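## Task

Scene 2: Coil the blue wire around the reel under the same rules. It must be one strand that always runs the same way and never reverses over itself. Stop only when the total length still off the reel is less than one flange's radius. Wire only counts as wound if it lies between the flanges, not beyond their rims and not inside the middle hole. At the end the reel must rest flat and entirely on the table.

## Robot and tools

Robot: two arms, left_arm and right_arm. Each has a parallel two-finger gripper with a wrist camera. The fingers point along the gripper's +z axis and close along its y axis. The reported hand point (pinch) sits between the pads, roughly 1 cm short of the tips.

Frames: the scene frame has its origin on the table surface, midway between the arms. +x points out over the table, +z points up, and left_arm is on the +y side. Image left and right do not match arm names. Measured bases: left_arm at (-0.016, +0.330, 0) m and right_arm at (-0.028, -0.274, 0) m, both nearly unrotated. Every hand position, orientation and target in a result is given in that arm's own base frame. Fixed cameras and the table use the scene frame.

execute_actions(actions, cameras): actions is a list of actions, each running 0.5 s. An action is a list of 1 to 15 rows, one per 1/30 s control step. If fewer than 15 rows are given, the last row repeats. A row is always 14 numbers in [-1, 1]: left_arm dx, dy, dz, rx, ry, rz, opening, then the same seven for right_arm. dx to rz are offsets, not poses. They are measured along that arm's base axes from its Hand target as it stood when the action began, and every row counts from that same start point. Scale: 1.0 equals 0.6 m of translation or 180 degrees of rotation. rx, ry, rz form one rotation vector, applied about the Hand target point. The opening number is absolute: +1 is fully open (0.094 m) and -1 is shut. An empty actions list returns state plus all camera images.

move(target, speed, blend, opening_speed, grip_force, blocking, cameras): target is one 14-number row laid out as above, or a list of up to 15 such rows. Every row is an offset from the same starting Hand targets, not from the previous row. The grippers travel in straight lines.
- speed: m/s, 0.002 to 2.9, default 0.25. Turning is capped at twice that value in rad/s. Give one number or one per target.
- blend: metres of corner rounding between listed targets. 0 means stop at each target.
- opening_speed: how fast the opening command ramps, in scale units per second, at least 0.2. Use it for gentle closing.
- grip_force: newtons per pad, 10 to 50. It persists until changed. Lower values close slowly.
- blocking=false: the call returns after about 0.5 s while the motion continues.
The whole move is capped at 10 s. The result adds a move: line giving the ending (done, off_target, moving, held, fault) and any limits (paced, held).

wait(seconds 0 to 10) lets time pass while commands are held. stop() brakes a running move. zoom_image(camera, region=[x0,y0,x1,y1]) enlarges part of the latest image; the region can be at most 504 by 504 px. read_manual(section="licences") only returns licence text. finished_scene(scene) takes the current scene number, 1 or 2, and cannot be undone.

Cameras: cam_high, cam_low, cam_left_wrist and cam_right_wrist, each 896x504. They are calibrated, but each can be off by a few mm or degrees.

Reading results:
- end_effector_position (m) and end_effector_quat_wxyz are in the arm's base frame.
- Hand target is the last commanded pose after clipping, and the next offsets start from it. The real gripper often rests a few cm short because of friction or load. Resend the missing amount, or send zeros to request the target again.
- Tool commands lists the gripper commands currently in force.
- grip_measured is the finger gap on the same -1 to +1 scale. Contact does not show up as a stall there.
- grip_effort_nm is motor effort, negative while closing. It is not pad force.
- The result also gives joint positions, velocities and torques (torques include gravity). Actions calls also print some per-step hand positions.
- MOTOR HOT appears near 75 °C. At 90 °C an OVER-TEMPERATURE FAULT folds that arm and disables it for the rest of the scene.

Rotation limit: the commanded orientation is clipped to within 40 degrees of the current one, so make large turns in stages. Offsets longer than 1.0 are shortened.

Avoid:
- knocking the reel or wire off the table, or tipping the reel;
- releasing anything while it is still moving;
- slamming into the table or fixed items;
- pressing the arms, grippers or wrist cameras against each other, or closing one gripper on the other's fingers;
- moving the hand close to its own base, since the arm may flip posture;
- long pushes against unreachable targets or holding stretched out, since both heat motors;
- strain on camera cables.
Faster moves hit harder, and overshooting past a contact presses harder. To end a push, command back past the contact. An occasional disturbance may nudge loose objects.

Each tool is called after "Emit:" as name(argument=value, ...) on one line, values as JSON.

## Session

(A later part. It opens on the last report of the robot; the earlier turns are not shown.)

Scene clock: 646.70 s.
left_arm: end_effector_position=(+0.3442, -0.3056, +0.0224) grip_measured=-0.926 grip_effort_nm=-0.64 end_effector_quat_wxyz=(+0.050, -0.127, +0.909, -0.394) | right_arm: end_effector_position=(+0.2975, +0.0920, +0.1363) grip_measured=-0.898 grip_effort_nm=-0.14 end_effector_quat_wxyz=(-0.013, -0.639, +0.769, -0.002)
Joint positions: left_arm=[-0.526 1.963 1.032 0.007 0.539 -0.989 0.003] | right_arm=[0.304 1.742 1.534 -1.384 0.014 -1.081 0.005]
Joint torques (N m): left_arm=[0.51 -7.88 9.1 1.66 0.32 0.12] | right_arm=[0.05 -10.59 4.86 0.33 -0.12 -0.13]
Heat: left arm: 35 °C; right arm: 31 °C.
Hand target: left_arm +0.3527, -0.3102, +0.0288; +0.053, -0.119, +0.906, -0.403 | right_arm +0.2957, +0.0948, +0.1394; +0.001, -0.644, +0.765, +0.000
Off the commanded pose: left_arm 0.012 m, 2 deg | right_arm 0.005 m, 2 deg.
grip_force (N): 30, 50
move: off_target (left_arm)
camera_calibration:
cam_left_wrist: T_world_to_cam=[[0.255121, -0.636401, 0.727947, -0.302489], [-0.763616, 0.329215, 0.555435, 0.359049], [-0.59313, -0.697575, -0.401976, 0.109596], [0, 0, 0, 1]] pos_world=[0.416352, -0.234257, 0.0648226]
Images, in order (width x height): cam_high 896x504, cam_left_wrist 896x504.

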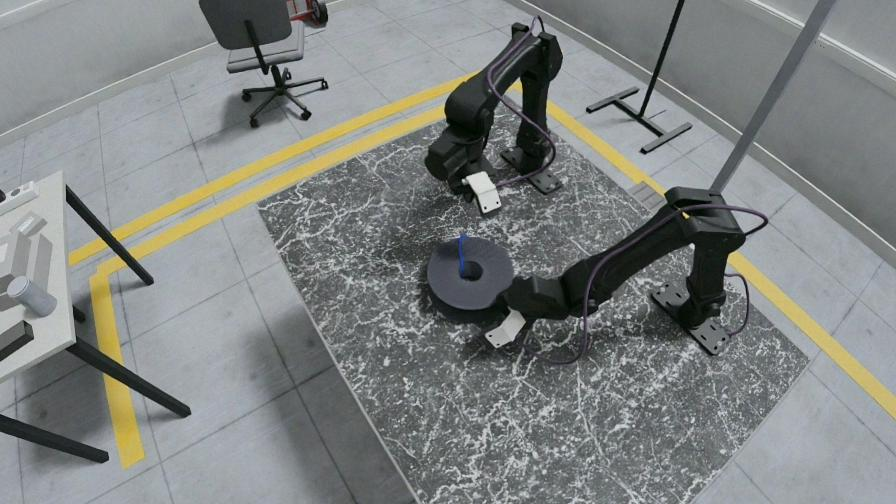

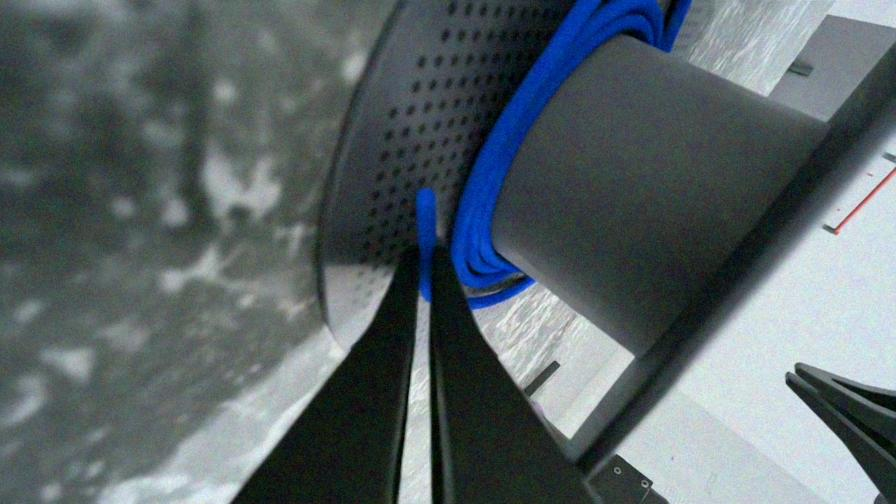

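Emit:
wait(seconds=0, cameras=["all"])

Scene clock: 664.40 s.
left_arm: end_effector_position=(+0.3442, -0.3056, +0.0224) grip_measured=-0.926 grip_effort_nm=-0.63 end_effector_quat_wxyz=(+0.050, -0.127, +0.909, -0.394) | right_arm: end_effector_position=(+0.2975, +0.0920, +0.1363) grip_measured=-0.898 grip_effort_nm=-0.13 end_effector_quat_wxyz=(-0.013, -0.639, +0.769, -0.002)
Joint positions: left_arm=[-0.526 1.963 1.032 0.007 0.539 -0.988 0.003] | right_arm=[0.304 1.742 1.534 -1.384 0.014 -1.081 0.005]
Joint torques (N m): left_arm=[0.5 -7.87 9.11 1.66 0.32 0.14] | right_arm=[0.09 -10.78 4.83 0.35 -0.14 -0.13]
Heat: left arm: 34 °C; right arm: 31 °C.
Hand target: left_arm +0.3527, -0.3103, +0.0288; +0.053, -0.119, +0.906, -0.403 | right_arm +0.2957, +0.0948, +0.1394; +0.001, -0.644, +0.765, +0.000
Tool commands: left_gripper/opening=-0.98 right_gripper/opening=-0.9
Off the commanded pose: left_arm 0.012 m, 1 deg | right_arm 0.005 m, 2 deg.
grip_force (N): 30, 50
camera_calibration:
cam_left_wrist: T_world_to_cam=[[0.25426, -0.636511, 0.728152, -0.302304], [-0.763612, 0.329908, 0.555029, 0.359213], [-0.593505, -0.697148, -0.402165, 0.109836], [0, 0, 0, 1]] pos_world=[0.416352, -0.234355, 0.0649217]
cam_right_wrist: T_world_to_cam=[[0.993681, -0.11148, -0.0130802, -0.287446], [-0.0625709, -0.646901, 0.760003, -0.0179921], [-0.0931866, -0.754381, -0.649788, 0.298404], [0, 0, 0, 1]] pos_world=[0.312311, 0.181427, 0.203814]

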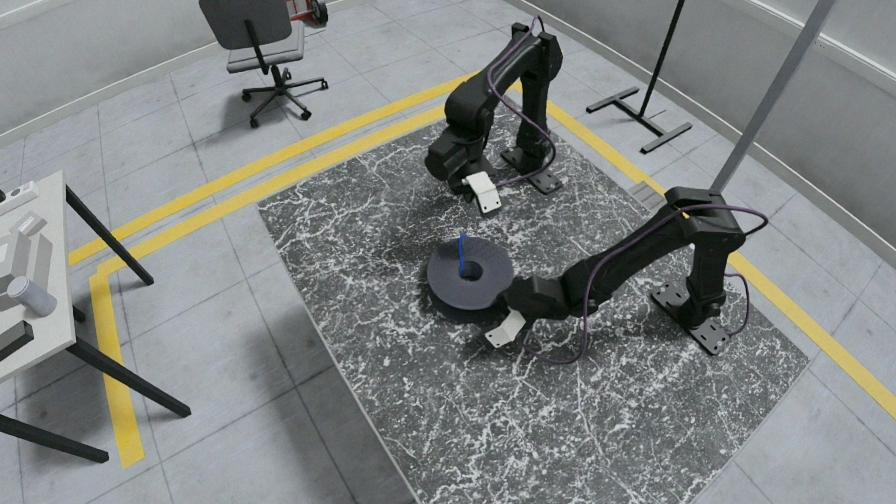

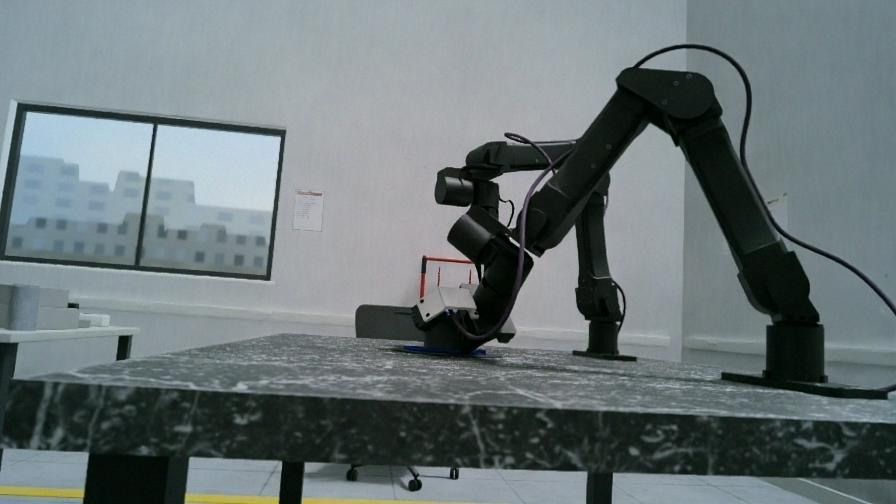

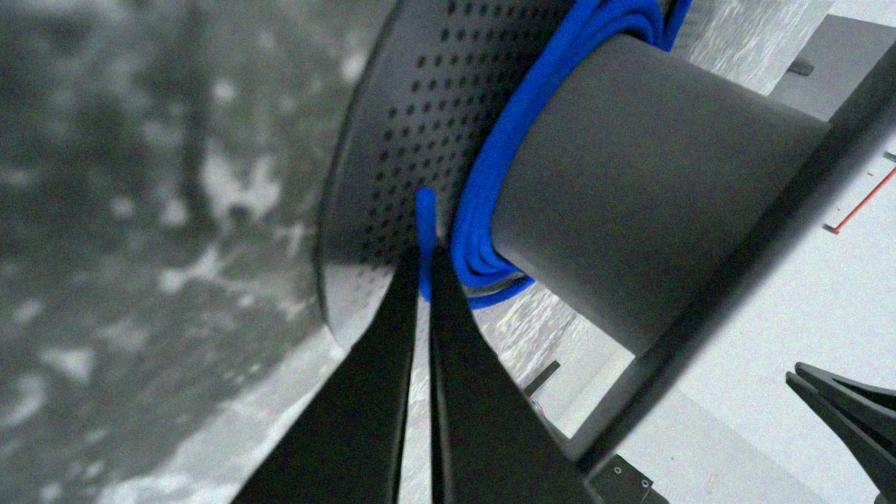

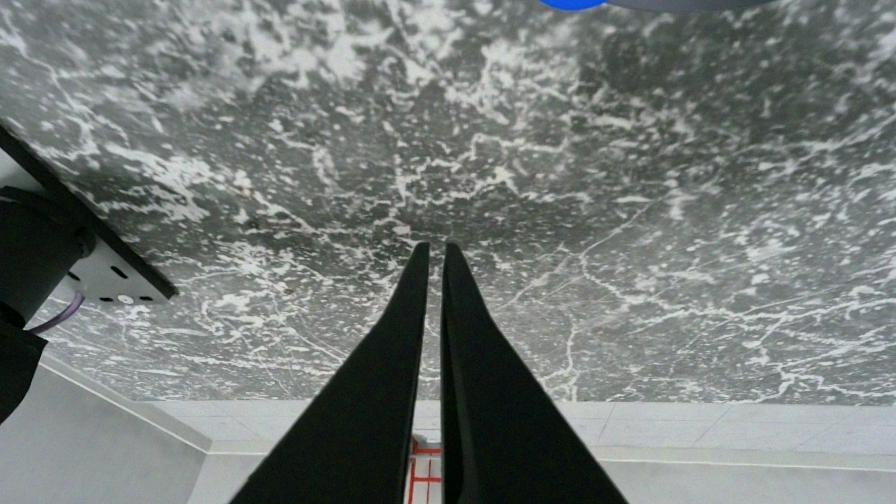

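Emit:
execute_actions(actions=[], cameras=[])

Emit:
zoom_image(camera="cam_left_wrist", region=[300, 0, 748, 400])

Scene clock: 667.33 s.
left_arm: end_effector_position=(+0.3442, -0.3056, +0.0224) grip_measured=-0.926 grip_effort_nm=-0.64 end_effector_quat_wxyz=(+0.050, -0.127, +0.909, -0.394) | right_arm: end_effector_position=(+0.2975, +0.0920, +0.1363) grip_measured=-0.898 grip_effort_nm=-0.13 end_effector_quat_wxyz=(-0.013, -0.639, +0.769, -0.002)
Joint positions: left_arm=[-0.526 1.963 1.032 0.007 0.539 -0.988 0.003] | right_arm=[0.304 1.742 1.534 -1.384 0.014 -1.081 0.005]
Joint velocities: within noise
Joint torques (N m): left_arm=[0.44 -7.91 9.11 1.67 0.32 0.14] | right_arm=[-0.05 -10.73 4.81 0.35 -0.13 -0.17]
Heat: left arm: 34 °C; right arm: 31 °C.
Hand target: left_arm +0.3527, -0.3103, +0.0288; +0.053, -0.119, +0.906, -0.403 | right_arm +0.2957, +0.0948, +0.1394; +0.001, -0.644, +0.765, +0.000
Tool commands: left_gripper/opening=-0.98 right_gripper/opening=-0.9
Off the commanded pose: left_arm 0.012 m, 1 deg | right_arm 0.005 m, 2 deg.
grip_force (N): 30, 50
No camera images: "cameras" was empty.

Scaled by 1.125 from the camera's 896x504 image, which has a finer 1280x720 frame.
This view is cut from an older image: the scene may have changed since it was taken.

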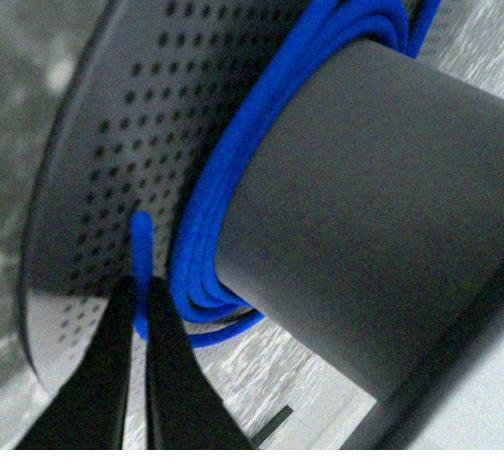

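Emit:
move(target=[0,0,0,0,0,0,-0.7,0,0,0,0,0,0,-0.9], opening_speed=0.3, speed=0.02, cameras=["cam_left_wrist"])

Emit:
zoom_image(camera="cam_left_wrist", region=[300, 0, 748, 400])

Scene clock: 674.80 s.
left_arm: end_effector_position=(+0.3434, -0.3071, +0.0241) grip_measured=-0.703 grip_effort_nm=0.18 end_effector_quat_wxyz=(+0.047, -0.123, +0.908, -0.397) | right_arm: end_effector_position=(+0.2975, +0.0920, +0.1363) grip_measured=-0.898 grip_effort_nm=-0.14 end_effector_quat_wxyz=(-0.013, -0.639, +0.769, -0.002)
Joint positions: left_arm=[-0.526 1.963 1.037 0.002 0.55 -0.983 0.014] | right_arm=[0.304 1.742 1.534 -1.384 0.014 -1.081 0.005]
Joint torques (N m): left_arm=[0.5 -7.91 8.76 1.7 0.22 0.1] | right_arm=[0.12 -10.78 4.96 0.34 -0.16 -0.16]
Heat: left arm: 34 °C; right arm: 31 °C.
Hand target: left_arm +0.3526, -0.3102, +0.0288; +0.053, -0.119, +0.906, -0.403 | right_arm +0.2957, +0.0948, +0.1394; +0.001, -0.644, +0.765, +0.000
Off the commanded pose: left_arm 0.011 m, 1 deg | right_arm 0.005 m, 2 deg.
grip_force (N): 30, 50
move: off_target (left_arm)
camera_calibration:
cam_left_wrist: T_world_to_cam=[[0.249261, -0.634253, 0.731842, -0.301869], [-0.759648, 0.340666, 0.55397, 0.360222], [-0.60067, -0.694025, -0.396894, 0.112289], [0, 0, 0, 1]] pos_world=[0.416334, -0.236245, 0.065935]
Images, in order (width x height): cam_left_wrist 896x504.

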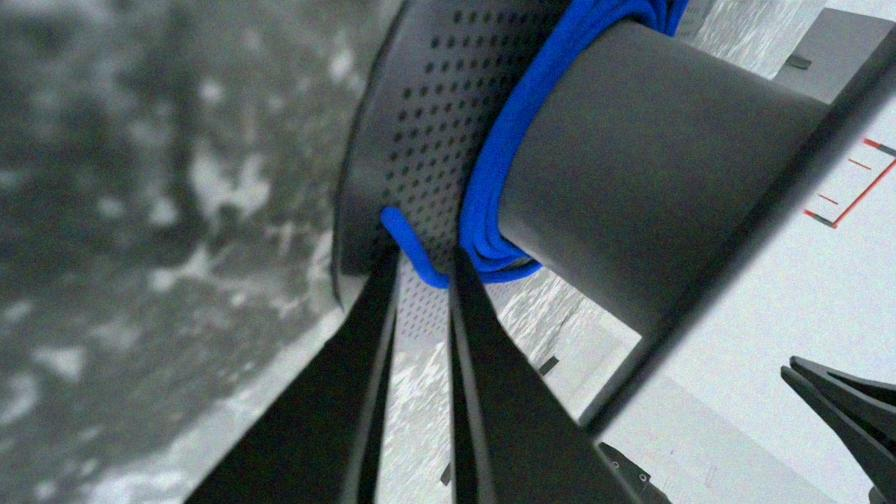

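Scaled by 1.125 from the camera's 896x504 image, which has a finer 1280x720 frame.

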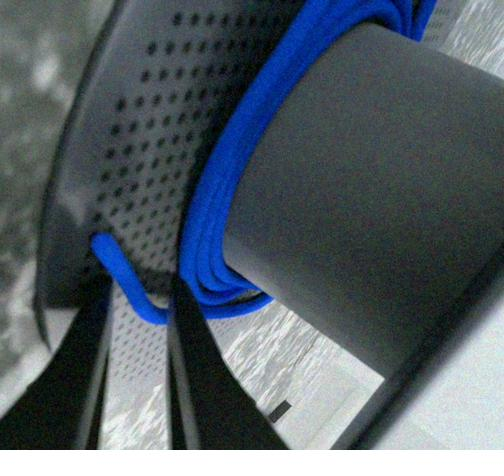

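Emit:
move(target=[0,0,0,0,0,0,-0.56,0,0,0,0,0,0,-0.9], opening_speed=0.3, speed=0.02, cameras=["cam_left_wrist"])

Emit:
zoom_image(camera="cam_left_wrist", region=[300, 0, 748, 400])

Scene clock: 686.47 s.
left_arm: end_effector_position=(+0.3439, -0.3088, +0.0263) grip_measured=-0.563 grip_effort_nm=0.20 end_effector_quat_wxyz=(+0.047, -0.119, +0.907, -0.402) | right_arm: end_effector_position=(+0.2975, +0.0920, +0.1363) grip_measured=-0.898 grip_effort_nm=-0.14 end_effector_quat_wxyz=(-0.013, -0.639, +0.769, -0.002)
Joint positions: left_arm=[-0.526 1.963 1.04 0.007 0.558 -0.982 0.021] | right_arm=[0.304 1.742 1.534 -1.384 0.014 -1.081 0.005]
Joint torques (N m): left_arm=[0.46 -7.97 8.55 1.65 0.14 0.08] | right_arm=[0.06 -10.86 4.74 0.34 -0.12 -0.11]
Heat: left arm: 34 °C; right arm: 31 °C.
Hand target: left_arm +0.3526, -0.3102, +0.0287; +0.053, -0.119, +0.906, -0.403 | right_arm +0.2957, +0.0948, +0.1394; +0.001, -0.644, +0.765, +0.000
Off the commanded pose: left_arm 0.009 m, 1 deg | right_arm 0.005 m, 2 deg.
grip_force (N): 30, 50
move: done
camera_calibration:
cam_left_wrist: T_world_to_cam=[[0.24236, -0.629086, 0.738588, -0.30093], [-0.759774, 0.350351, 0.54772, 0.363095], [-0.603328, -0.693906, -0.393052, 0.113089], [0, 0, 0, 1]] pos_world=[0.417033, -0.238048, 0.0678389]
Images, in order (width x height): cam_left_wrist 896x504.

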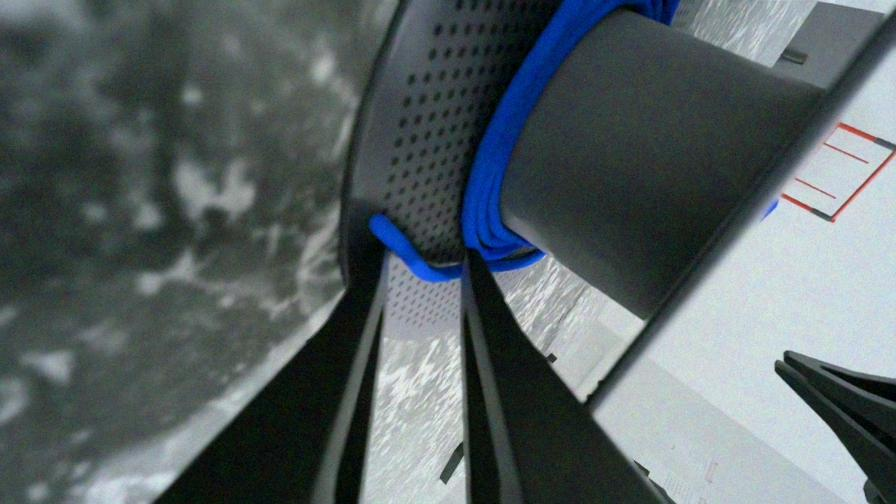

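Scaled by 1.125 from the camera's 896x504 image, which has a finer 1280x720 frame.

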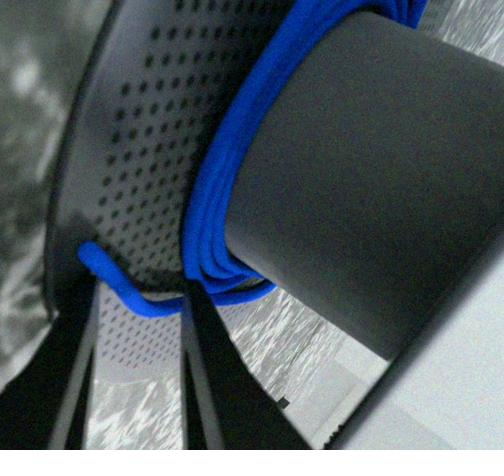

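Emit:
move(target=[0,0,0.006,0,0,0,-0.35,0,0,0,0,0,0,-0.9], opening_speed=0.3, speed=0.02, cameras=["cam_left_wrist"])

Emit:
zoom_image(camera="cam_left_wrist", region=[300, 0, 748, 400])

Scene clock: 697.83 s.
left_arm: end_effector_position=(+0.3447, -0.3098, +0.0281) grip_measured=-0.352 grip_effort_nm=0.15 end_effector_quat_wxyz=(+0.046, -0.119, +0.906, -0.403) | right_arm: end_effector_position=(+0.2975, +0.0920, +0.1363) grip_measured=-0.898 grip_effort_nm=-0.14 end_effector_quat_wxyz=(-0.013, -0.639, +0.769, -0.002)
Joint positions: left_arm=[-0.526 1.963 1.048 0 0.561 -0.982 0.03] | right_arm=[0.304 1.742 1.534 -1.384 0.014 -1.081 0.005]
Joint torques (N m): left_arm=[0.44 -8.5 8.34 1.6 0.12 0.09] | right_arm=[0.16 -10.7 4.96 0.34 -0.14 -0.16]
Heat: left arm: 35 °C; right arm: 31 °C.
Hand target: left_arm +0.3525, -0.3104, +0.0324; +0.053, -0.119, +0.906, -0.403 | right_arm +0.2957, +0.0948, +0.1394; +0.001, -0.644, +0.765, +0.000
Off the commanded pose: left_arm 0.009 m, 1 deg | right_arm 0.005 m, 2 deg.
grip_force (N): 30, 50
move: done
camera_calibration:
cam_left_wrist: T_world_to_cam=[[0.241658, -0.627839, 0.739878, -0.302484], [-0.758973, 0.352792, 0.547264, 0.363604], [-0.604617, -0.693798, -0.391258, 0.114066], [0, 0, 0, 1]] pos_world=[0.41803, -0.239049, 0.0694434]
Images, in order (width x height): cam_left_wrist 896x504.

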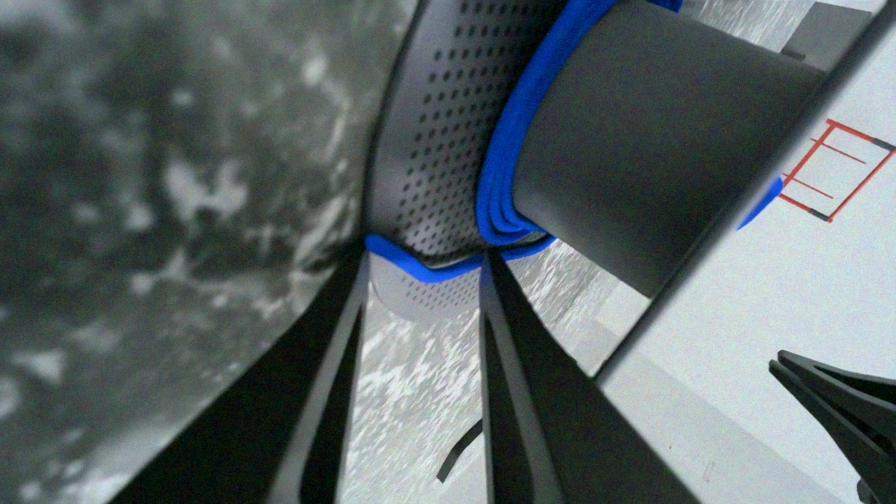

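Scaled by 1.125 from the camera's 896x504 image, which has a finer 1280x720 frame.

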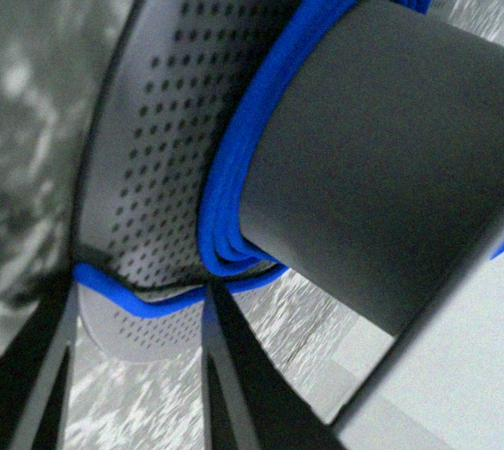

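Emit:
move(target=[0,0,-0.004,0,0,0,-0.65,0,0,0,0,0,0,-0.9], opening_speed=0.4, speed=0.03, cameras=[])

Emit:
move(target=[0.002,-0.012,-0.015,0,0,0,-0.65,0,0,0,0,0,0,-0.9], speed=0.03, cameras=["cam_left_wrist"])

Emit:
zoom_image(camera="cam_left_wrist", region=[300, 0, 748, 400])

Scene clock: 773.03 s.
left_arm: end_effector_position=(+0.3446, -0.3097, +0.0280) grip_measured=-0.648 grip_effort_nm=-0.10 end_effector_quat_wxyz=(+0.046, -0.119, +0.906, -0.403) | right_arm: end_effector_position=(+0.2975, +0.0920, +0.1363) grip_measured=-0.898 grip_effort_nm=-0.14 end_effector_quat_wxyz=(-0.013, -0.639, +0.769, -0.002)
Joint positions: left_arm=[-0.526 1.963 1.048 -0.001 0.561 -0.982 0.017] | right_arm=[0.304 1.742 1.534 -1.384 0.014 -1.081 0.005]
Joint torques (N m): left_arm=[0.44 -8.1 8.03 1.69 0.13 0.09] | right_arm=[0.18 -10.71 4.94 0.37 -0.14 -0.16]
Heat: left arm: 34 °C; right arm: 31 °C.
Hand target: left_arm +0.3525, -0.3103, +0.0300; +0.053, -0.119, +0.906, -0.403 | right_arm +0.2957, +0.0948, +0.1394; +0.001, -0.644, +0.765, +0.000
Off the commanded pose: left_arm 0.008 m, 1 deg | right_arm 0.005 m, 2 deg.
grip_force (N): 30, 50
move: done
No camera images: "cameras" was empty.

Scene clock: 773.90 s.
left_arm: end_effector_position=(+0.3500, -0.3129, +0.0250) grip_measured=-0.648 grip_effort_nm=-0.09 end_effector_quat_wxyz=(+0.052, -0.118, +0.904, -0.408) | right_arm: end_effector_position=(+0.2975, +0.0920, +0.1363) grip_measured=-0.898 grip_effort_nm=-0.14 end_effector_quat_wxyz=(-0.013, -0.639, +0.769, -0.002)
Joint positions: left_arm=[-0.526 1.986 1.053 0.037 0.561 -0.987 0.017] | right_arm=[0.304 1.742 1.534 -1.384 0.014 -1.081 0.005]
Joint torques (N m): left_arm=[-0.79 -7.34 8.21 1.69 0.04 0.02] | right_arm=[0.13 -10.66 4.96 0.34 -0.14 -0.12]
Heat: left arm: 34 °C; right arm: 31 °C.
Hand target: left_arm +0.3537, -0.3175, +0.0210; +0.053, -0.119, +0.906, -0.403 | right_arm +0.2957, +0.0948, +0.1394; +0.001, -0.644, +0.765, +0.000
Off the commanded pose: left_arm 0.007 m, 1 deg | right_arm 0.005 m, 2 deg.
grip_force (N): 30, 50
move: done
camera_calibration:
cam_left_wrist: T_world_to_cam=[[0.234595, -0.618721, 0.749766, -0.298347], [-0.767024, 0.356016, 0.533786, 0.374626], [-0.597193, -0.700312, -0.391054, 0.109216], [0, 0, 0, 1]] pos_world=[0.422561, -0.241481, 0.06643]
Images, in order (width x height): cam_left_wrist 896x504.

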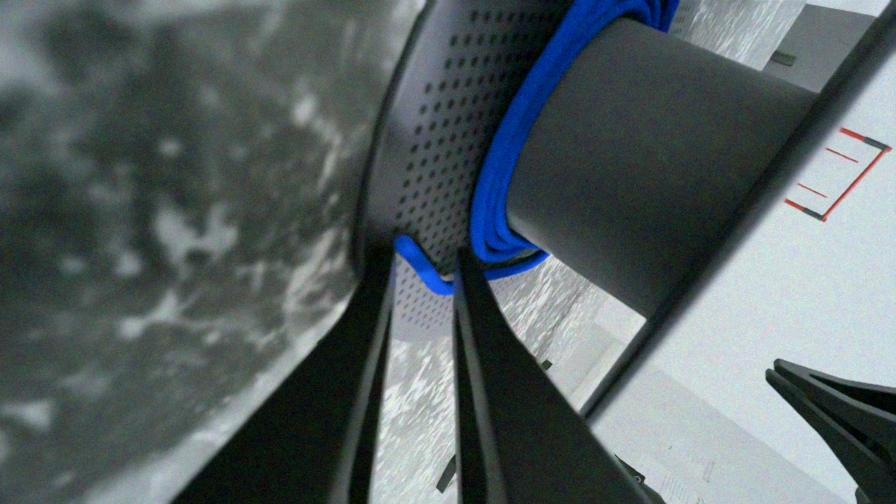

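Scaled by 1.125 from the camera's 896x504 image, which has a finer 1280x720 frame.

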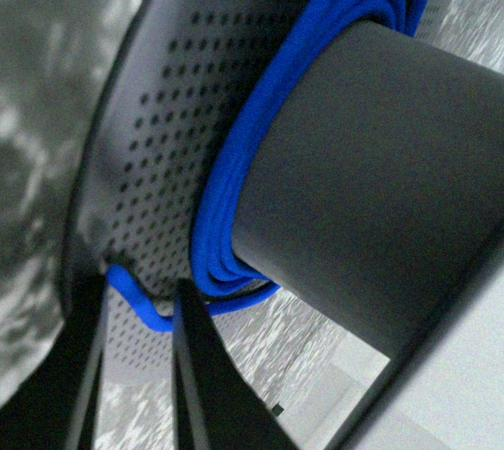

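Emit:
move(target=[0,0.001,0.0,0,0,0,-0.98,0,0,0,0,0,0,-0.9], opening_speed=0.5, speed=0.03, cameras=["cam_left_wrist"])

Emit:
zoom_image(camera="cam_left_wrist", region=[300, 0, 748, 400])

Scene clock: 778.57 s.
left_arm: end_effector_position=(+0.3498, -0.3123, +0.0213) grip_measured=-0.942 grip_effort_nm=-0.58 end_effector_quat_wxyz=(+0.050, -0.120, +0.905, -0.405) | right_arm: end_effector_position=(+0.2975, +0.0920, +0.1363) grip_measured=-0.898 grip_effort_nm=-0.14 end_effector_quat_wxyz=(-0.013, -0.639, +0.769, -0.002)
Joint positions: left_arm=[-0.526 1.994 1.053 0.037 0.558 -0.988 0.003] | right_arm=[0.304 1.742 1.534 -1.384 0.014 -1.081 0.005]
Joint torques (N m): left_arm=[-0.69 -7.98 8.08 1.67 0.07 0.02] | right_arm=[0.24 -10.81 4.83 0.33 -0.14 -0.16]
Heat: left arm: 35 °C; right arm: 31 °C.
Hand target: left_arm +0.3538, -0.3169, +0.0210; +0.053, -0.119, +0.906, -0.403 | right_arm +0.2957, +0.0948, +0.1394; +0.001, -0.644, +0.765, +0.000
Off the commanded pose: left_arm 0.006 m, 0 deg | right_arm 0.005 m, 2 deg.
grip_force (N): 30, 50
move: done
camera_calibration:
cam_left_wrist: T_world_to_cam=[[0.240142, -0.622528, 0.744843, -0.298127], [-0.764735, 0.351293, 0.540161, 0.373795], [-0.597923, -0.699323, -0.391708, 0.108719], [0, 0, 0, 1]] pos_world=[0.422453, -0.240874, 0.0627348]
Images, in order (width x height): cam_left_wrist 896x504.

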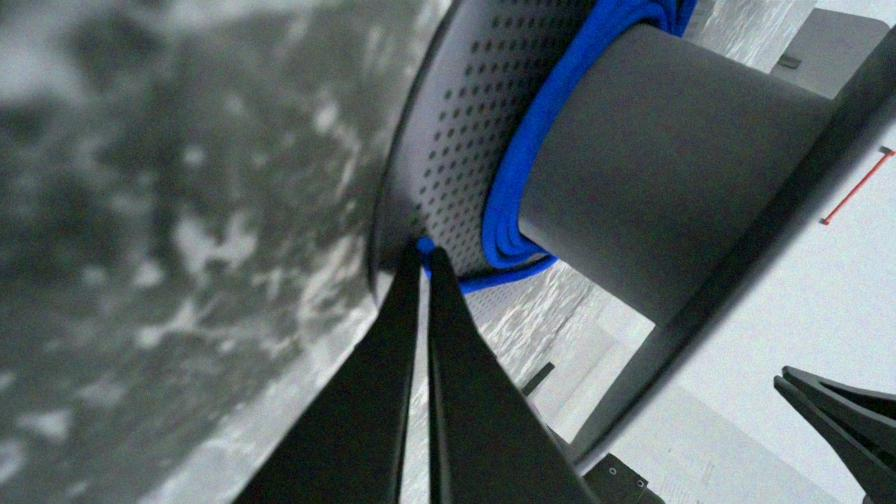

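Scaled by 1.125 from the camera's 896x504 image, which has a finer 1280x720 frame.

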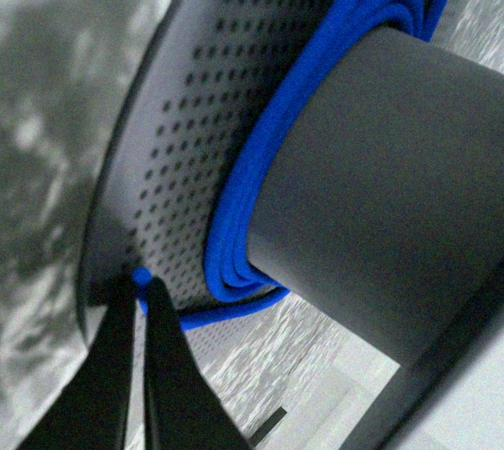

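Emit:
move(target=[0.02,-0.018,0.003,0,0,-0.1,-0.98,0,0,0,0,0,0,-0.9], speed=0.03, cameras=["cam_left_wrist"])

Emit:
zoom_image(camera="cam_left_wrist", region=[300, 0, 748, 400])

Scene clock: 801.80 s.
left_arm: end_effector_position=(+0.3599, -0.3262, +0.0219) grip_measured=-0.947 grip_effort_nm=-0.64 end_effector_quat_wxyz=(-0.011, +0.020, +0.915, -0.403) | right_arm: end_effector_position=(+0.2975, +0.0920, +0.1363) grip_measured=-0.898 grip_effort_nm=-0.13 end_effector_quat_wxyz=(-0.013, -0.639, +0.769, -0.002)
Joint positions: left_arm=[-0.488 2.167 1.387 -0.355 0.73 -0.614 0.002] | right_arm=[0.304 1.742 1.534 -1.384 0.014 -1.081 0.005]
Joint torques (N m): left_arm=[0.49 -9.1 9.07 1.1 0.39 0.15] | right_arm=[0.03 -10.84 4.86 0.36 -0.12 -0.15]
Heat: left arm: 35 °C; right arm: 31 °C.
Hand target: left_arm +0.3659, -0.3276, +0.0227; -0.011, +0.024, +0.913, -0.407 | right_arm +0.2957, +0.0948, +0.1394; +0.001, -0.644, +0.765, +0.000
Off the commanded pose: left_arm 0.006 m, 1 deg | right_arm 0.005 m, 2 deg.
grip_force (N): 30, 50
move: done
camera_calibration:
cam_left_wrist: T_world_to_cam=[[0.0389983, -0.674858, 0.736916, -0.254221], [-0.625679, 0.558518, 0.544595, 0.403474], [-0.779105, -0.482311, -0.400463, 0.241484], [0, 0, 0, 1]] pos_world=[0.4505, -0.28044, 0.0643152]
Images, in order (width x height): cam_left_wrist 896x504.

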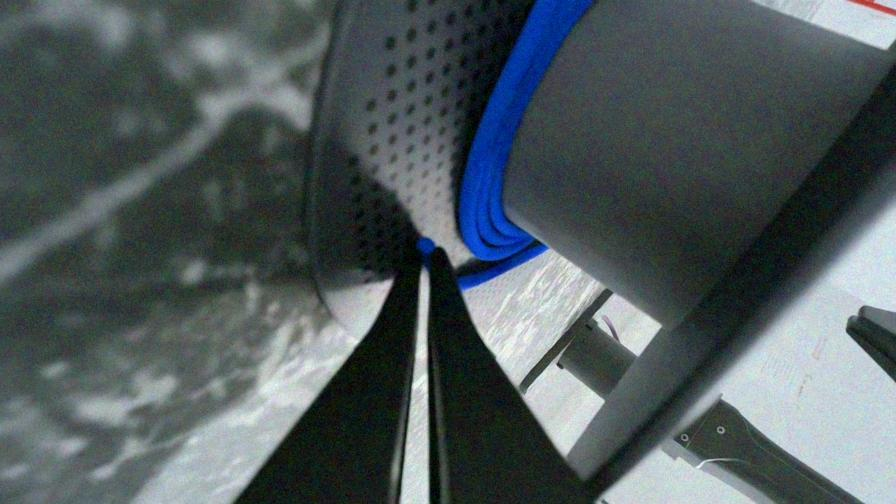

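Scaled by 1.125 from the camera's 896x504 image, which has a finer 1280x720 frame.

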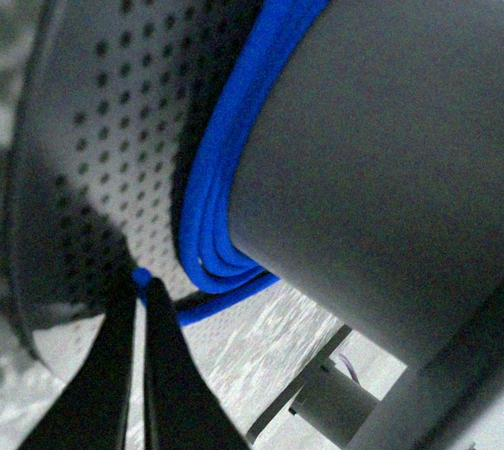

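Emit:
move(target=[0.014,-0.006,0.0,0,0,-0.05,-0.98,0,0,0,0,0,0,-0.9], speed=0.03, cameras=["cam_left_wrist","cam_high"])

Emit:
zoom_image(camera="cam_left_wrist", region=[300, 0, 748, 400])

Emit:
zoom_image(camera="cam_high", region=[400, 200, 560, 360])

Scene clock: 808.80 s.
left_arm: end_effector_position=(+0.3696, -0.3298, +0.0228) grip_measured=-0.947 grip_effort_nm=-0.64 end_effector_quat_wxyz=(-0.041, +0.091, +0.911, -0.400) | right_arm: end_effector_position=(+0.2975, +0.0920, +0.1363) grip_measured=-0.898 grip_effort_nm=-0.13 end_effector_quat_wxyz=(-0.013, -0.639, +0.769, -0.002)
Joint positions: left_arm=[-0.469 2.295 1.63 -0.628 0.789 -0.387 0.002] | right_arm=[0.304 1.742 1.534 -1.384 0.014 -1.081 0.005]
Joint torques (N m): left_arm=[0.38 -9.88 9.02 0.84 0.44 0.19] | right_arm=[0.05 -10.78 4.97 0.35 -0.13 -0.17]
Heat: left arm: 36 °C; right arm: 31 °C.
Hand target: left_arm +0.3743, -0.3312, +0.0228; -0.043, +0.096, +0.909, -0.404 | right_arm +0.2957, +0.0948, +0.1394; +0.001, -0.644, +0.765, +0.000
Off the commanded pose: left_arm 0.005 m, 1 deg | right_arm 0.005 m, 2 deg.
grip_force (N): 30, 50
move: done
camera_calibration:
cam_left_wrist: T_world_to_cam=[[-0.067306, -0.674501, 0.7352, -0.218178], [-0.532033, 0.647628, 0.545452, 0.405874], [-0.844044, -0.354438, -0.402446, 0.313809], [0, 0, 0, 1]] pos_world=[0.466122, -0.298791, 0.0653107]
Images, in order (width x height): cam_high 896x504, cam_left_wrist 896x504.

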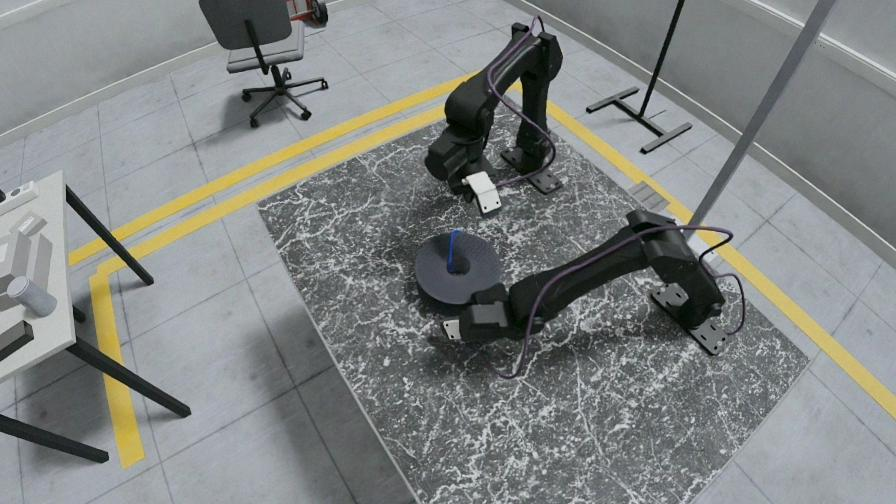

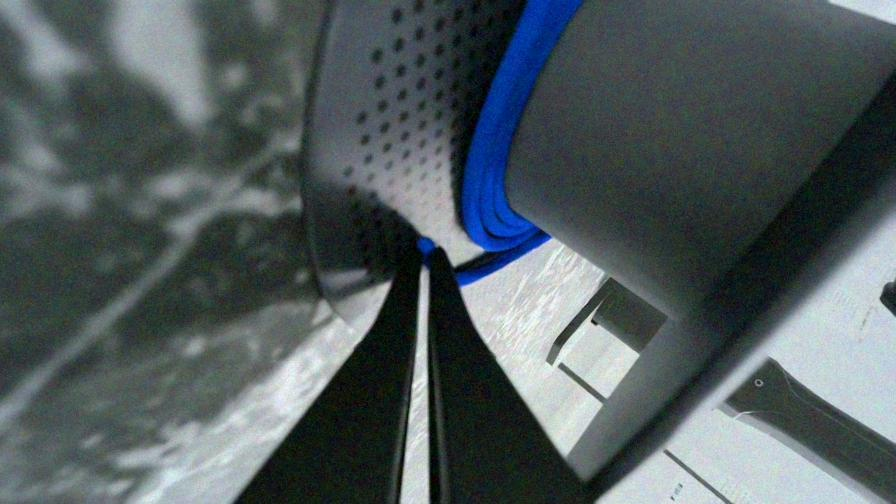

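Scaled by 1.125 from the camera's 896x504 image, which has a finer 1280x720 frame.

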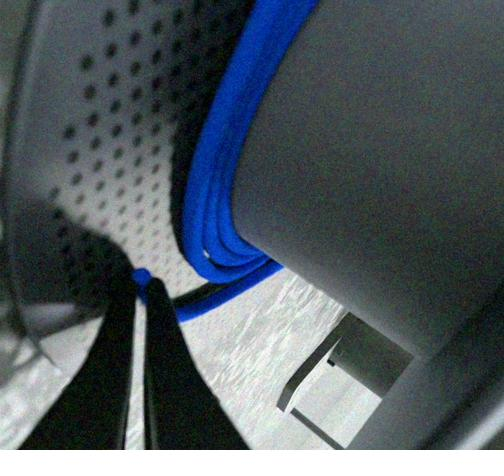

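Scaled by 3.150 from the camera's 896x504 image, which has a finer 1280x720 frame.

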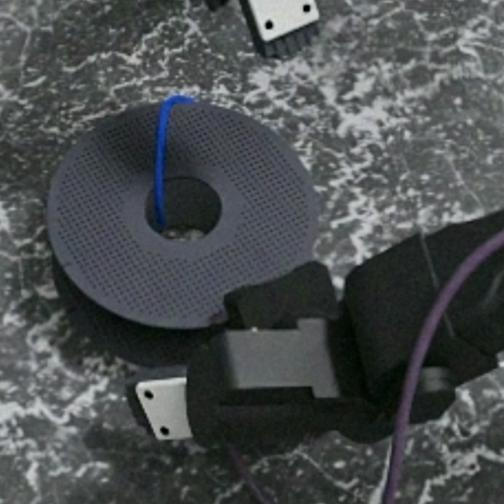

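Emit:
move(target=[0,0,0,0,0,0,-0.6,0,0,0,0,0,0,-0.9], opening_speed=0.3, speed=0.02, cameras=["cam_left_wrist"])

Emit:
zoom_image(camera="cam_left_wrist", region=[300, 0, 748, 400])

Scene clock: 840.43 s.
left_arm: end_effector_position=(+0.3708, -0.3315, +0.0278) grip_measured=-0.604 grip_effort_nm=0.22 end_effector_quat_wxyz=(-0.042, +0.093, +0.907, -0.409) | right_arm: end_effector_position=(+0.2975, +0.0920, +0.1363) grip_measured=-0.898 grip_effort_nm=-0.14 end_effector_quat_wxyz=(-0.013, -0.639, +0.769, -0.002)
Joint positions: left_arm=[-0.466 2.295 1.639 -0.63 0.81 -0.384 0.019] | right_arm=[0.304 1.742 1.534 -1.384 0.014 -1.081 0.005]
Joint torques (N m): left_arm=[0.12 -9.88 8.36 0.87 0.25 0.17] | right_arm=[0.1 -10.91 4.86 0.32 -0.14 -0.13]
Heat: left arm: 37 °C; right arm: 31 °C.
Hand target: left_arm +0.3743, -0.3312, +0.0228; -0.043, +0.096, +0.908, -0.405 | right_arm +0.2957, +0.0948, +0.1394; +0.001, -0.644, +0.765, +0.000
Off the commanded pose: left_arm 0.006 m, 1 deg | right_arm 0.005 m, 2 deg.
grip_force (N): 30, 50
move: done
camera_calibration:
cam_left_wrist: T_world_to_cam=[[-0.0687023, -0.658469, 0.749465, -0.217616], [-0.528567, 0.66116, 0.532433, 0.408409], [-0.846107, -0.359563, -0.393468, 0.315086], [0, 0, 0, 1]] pos_world=[0.467518, -0.300024, 0.069622]
Images, in order (width x height): cam_left_wrist 896x504.

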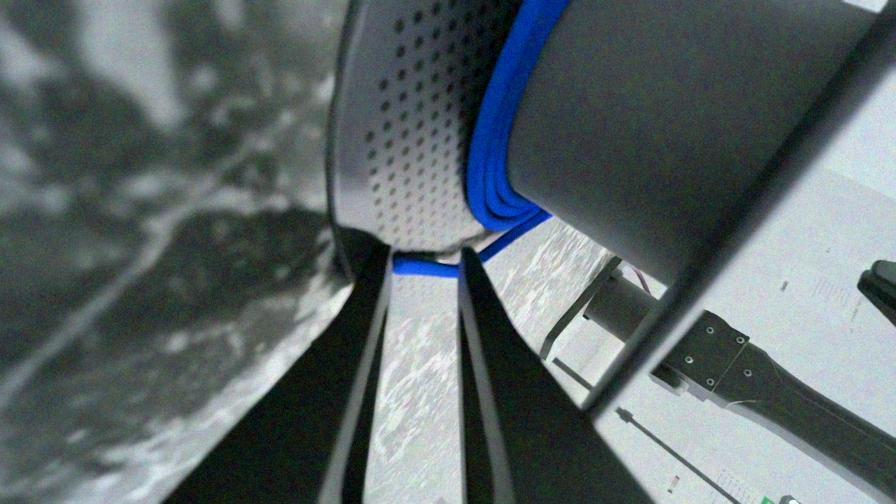

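Scaled by 1.125 from the camera's 896x504 image, which has a finer 1280x720 frame.

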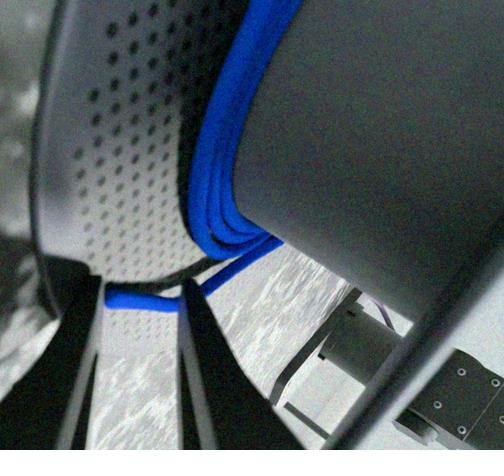

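Emit:
move(target=[0,0,0.004,0,0,0,-0.35,0,0,0,0,0,0,-0.9], opening_speed=0.3, speed=0.02, cameras=["cam_left_wrist"])

Emit:
zoom_image(camera="cam_left_wrist", region=[300, 0, 748, 400])

Scene clock: 846.33 s.
left_arm: end_effector_position=(+0.3716, -0.3320, +0.0295) grip_measured=-0.353 grip_effort_nm=0.16 end_effector_quat_wxyz=(-0.042, +0.094, +0.906, -0.411) | right_arm: end_effector_position=(+0.2975, +0.0920, +0.1363) grip_measured=-0.898 grip_effort_nm=-0.13 end_effector_quat_wxyz=(-0.013, -0.639, +0.769, -0.002)
Joint positions: left_arm=[-0.465 2.296 1.647 -0.636 0.814 -0.382 0.03] | right_arm=[0.304 1.742 1.534 -1.384 0.014 -1.081 0.005]
Joint torques (N m): left_arm=[0.02 -10.21 8.1 0.83 0.22 0.16] | right_arm=[0.16 -10.95 4.68 0.36 -0.14 -0.12]
Heat: left arm: 37 °C; right arm: 31 °C.
Hand target: left_arm +0.3742, -0.3313, +0.0251; -0.043, +0.096, +0.908, -0.404 | right_arm +0.2957, +0.0948, +0.1394; +0.001, -0.644, +0.765, +0.000
Off the commanded pose: left_arm 0.005 m, 1 deg | right_arm 0.005 m, 2 deg.
grip_force (N): 30, 50
move: done
camera_calibration:
cam_left_wrist: T_world_to_cam=[[-0.0702376, -0.655766, 0.75169, -0.217718], [-0.527727, 0.663892, 0.529861, 0.408923], [-0.846505, -0.359471, -0.392695, 0.316372], [0, 0, 0, 1]] pos_world=[0.468318, -0.300526, 0.0712215]
Images, in order (width x height): cam_left_wrist 896x504.

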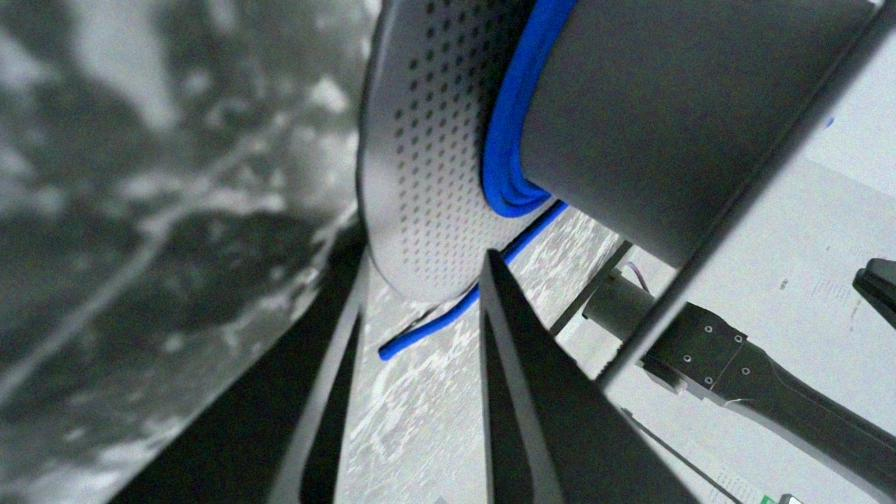

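Scaled by 1.125 from the camera's 896x504 image, which has a finer 1280x720 frame.

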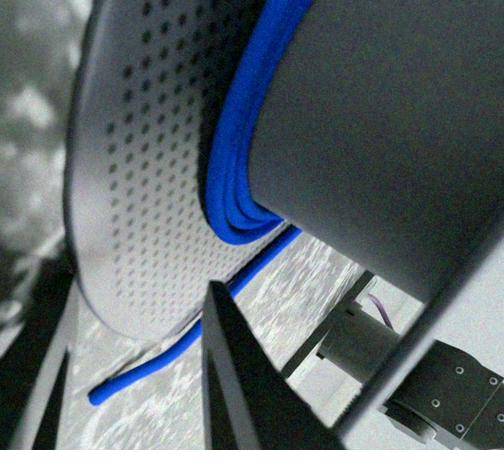

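Emit:
move(target=[-0.02,0.062,0.064,0,0,0,-0.35,0,0,0,0,0,0,-0.9], speed=0.08, cameras=["cam_left_wrist","cam_low"])

Emit:
zoom_image(camera="cam_low", region=[380, 270, 560, 380])

Scene clock: 897.93 s.
left_arm: end_effector_position=(+0.3660, -0.2976, +0.0538) grip_measured=-0.352 grip_effort_nm=0.15 end_effector_quat_wxyz=(-0.047, +0.092, +0.910, -0.401) | right_arm: end_effector_position=(+0.2975, +0.0920, +0.1363) grip_measured=-0.898 grip_effort_nm=-0.13 end_effector_quat_wxyz=(-0.013, -0.639, +0.769, -0.002)
Joint positions: left_arm=[-0.404 2.212 1.623 -0.782 0.812 -0.289 0.03] | right_arm=[0.304 1.742 1.534 -1.384 0.014 -1.081 0.005]
Joint torques (N m): left_arm=[0.38 -13.33 4.7 0.71 0.38 0.15] | right_arm=[0.08 -10.84 4.9 0.32 -0.14 -0.14]
Heat: left arm: 37 °C; right arm: 31 °C.
Hand target: left_arm +0.3622, -0.2941, +0.0635; -0.043, +0.096, +0.909, -0.404 | right_arm +0.2957, +0.0948, +0.1394; +0.001, -0.644, +0.765, +0.000
Off the commanded pose: left_arm 0.011 m, 1 deg | right_arm 0.005 m, 2 deg.
grip_force (N): 30, 50
move: off_target (left_arm)
camera_calibration:
cam_left_wrist: T_world_to_cam=[[-0.0641483, -0.672252, 0.737538, -0.220154], [-0.522867, 0.652137, 0.548934, 0.363977], [-0.849997, -0.350421, -0.393332, 0.337544], [0, 0, 0, 1]] pos_world=[0.4631, -0.267079, 0.0953395]
Images, in order (width x height): cam_low 896x504, cam_left_wrist 896x504.

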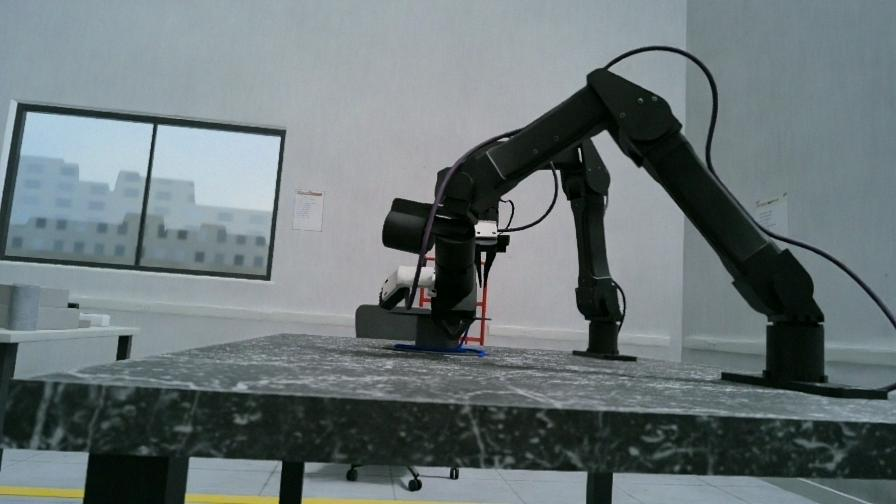

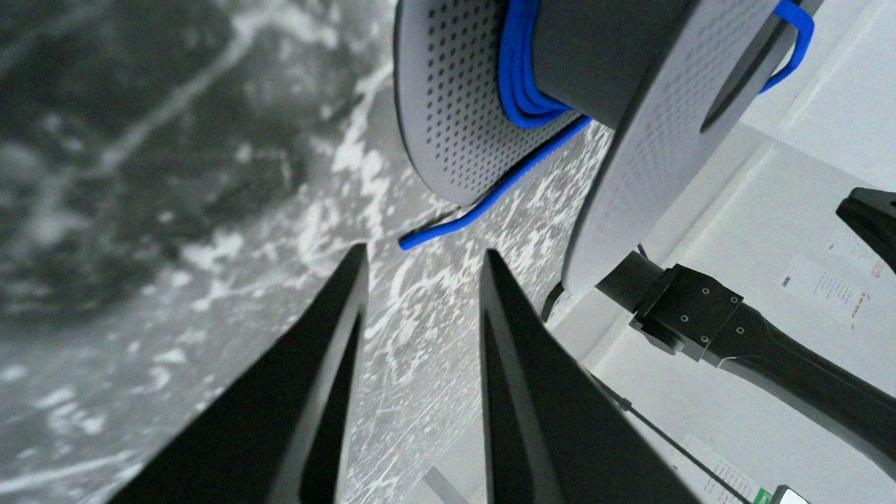

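Scaled by 2.800 from the camera's 896x504 image, which has a finer 1280x720 frame.

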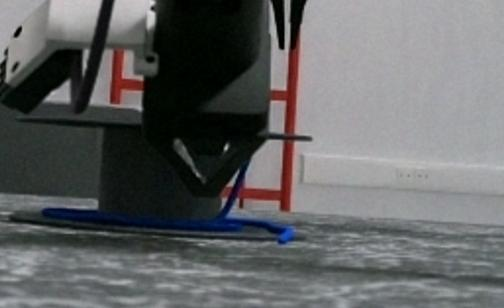

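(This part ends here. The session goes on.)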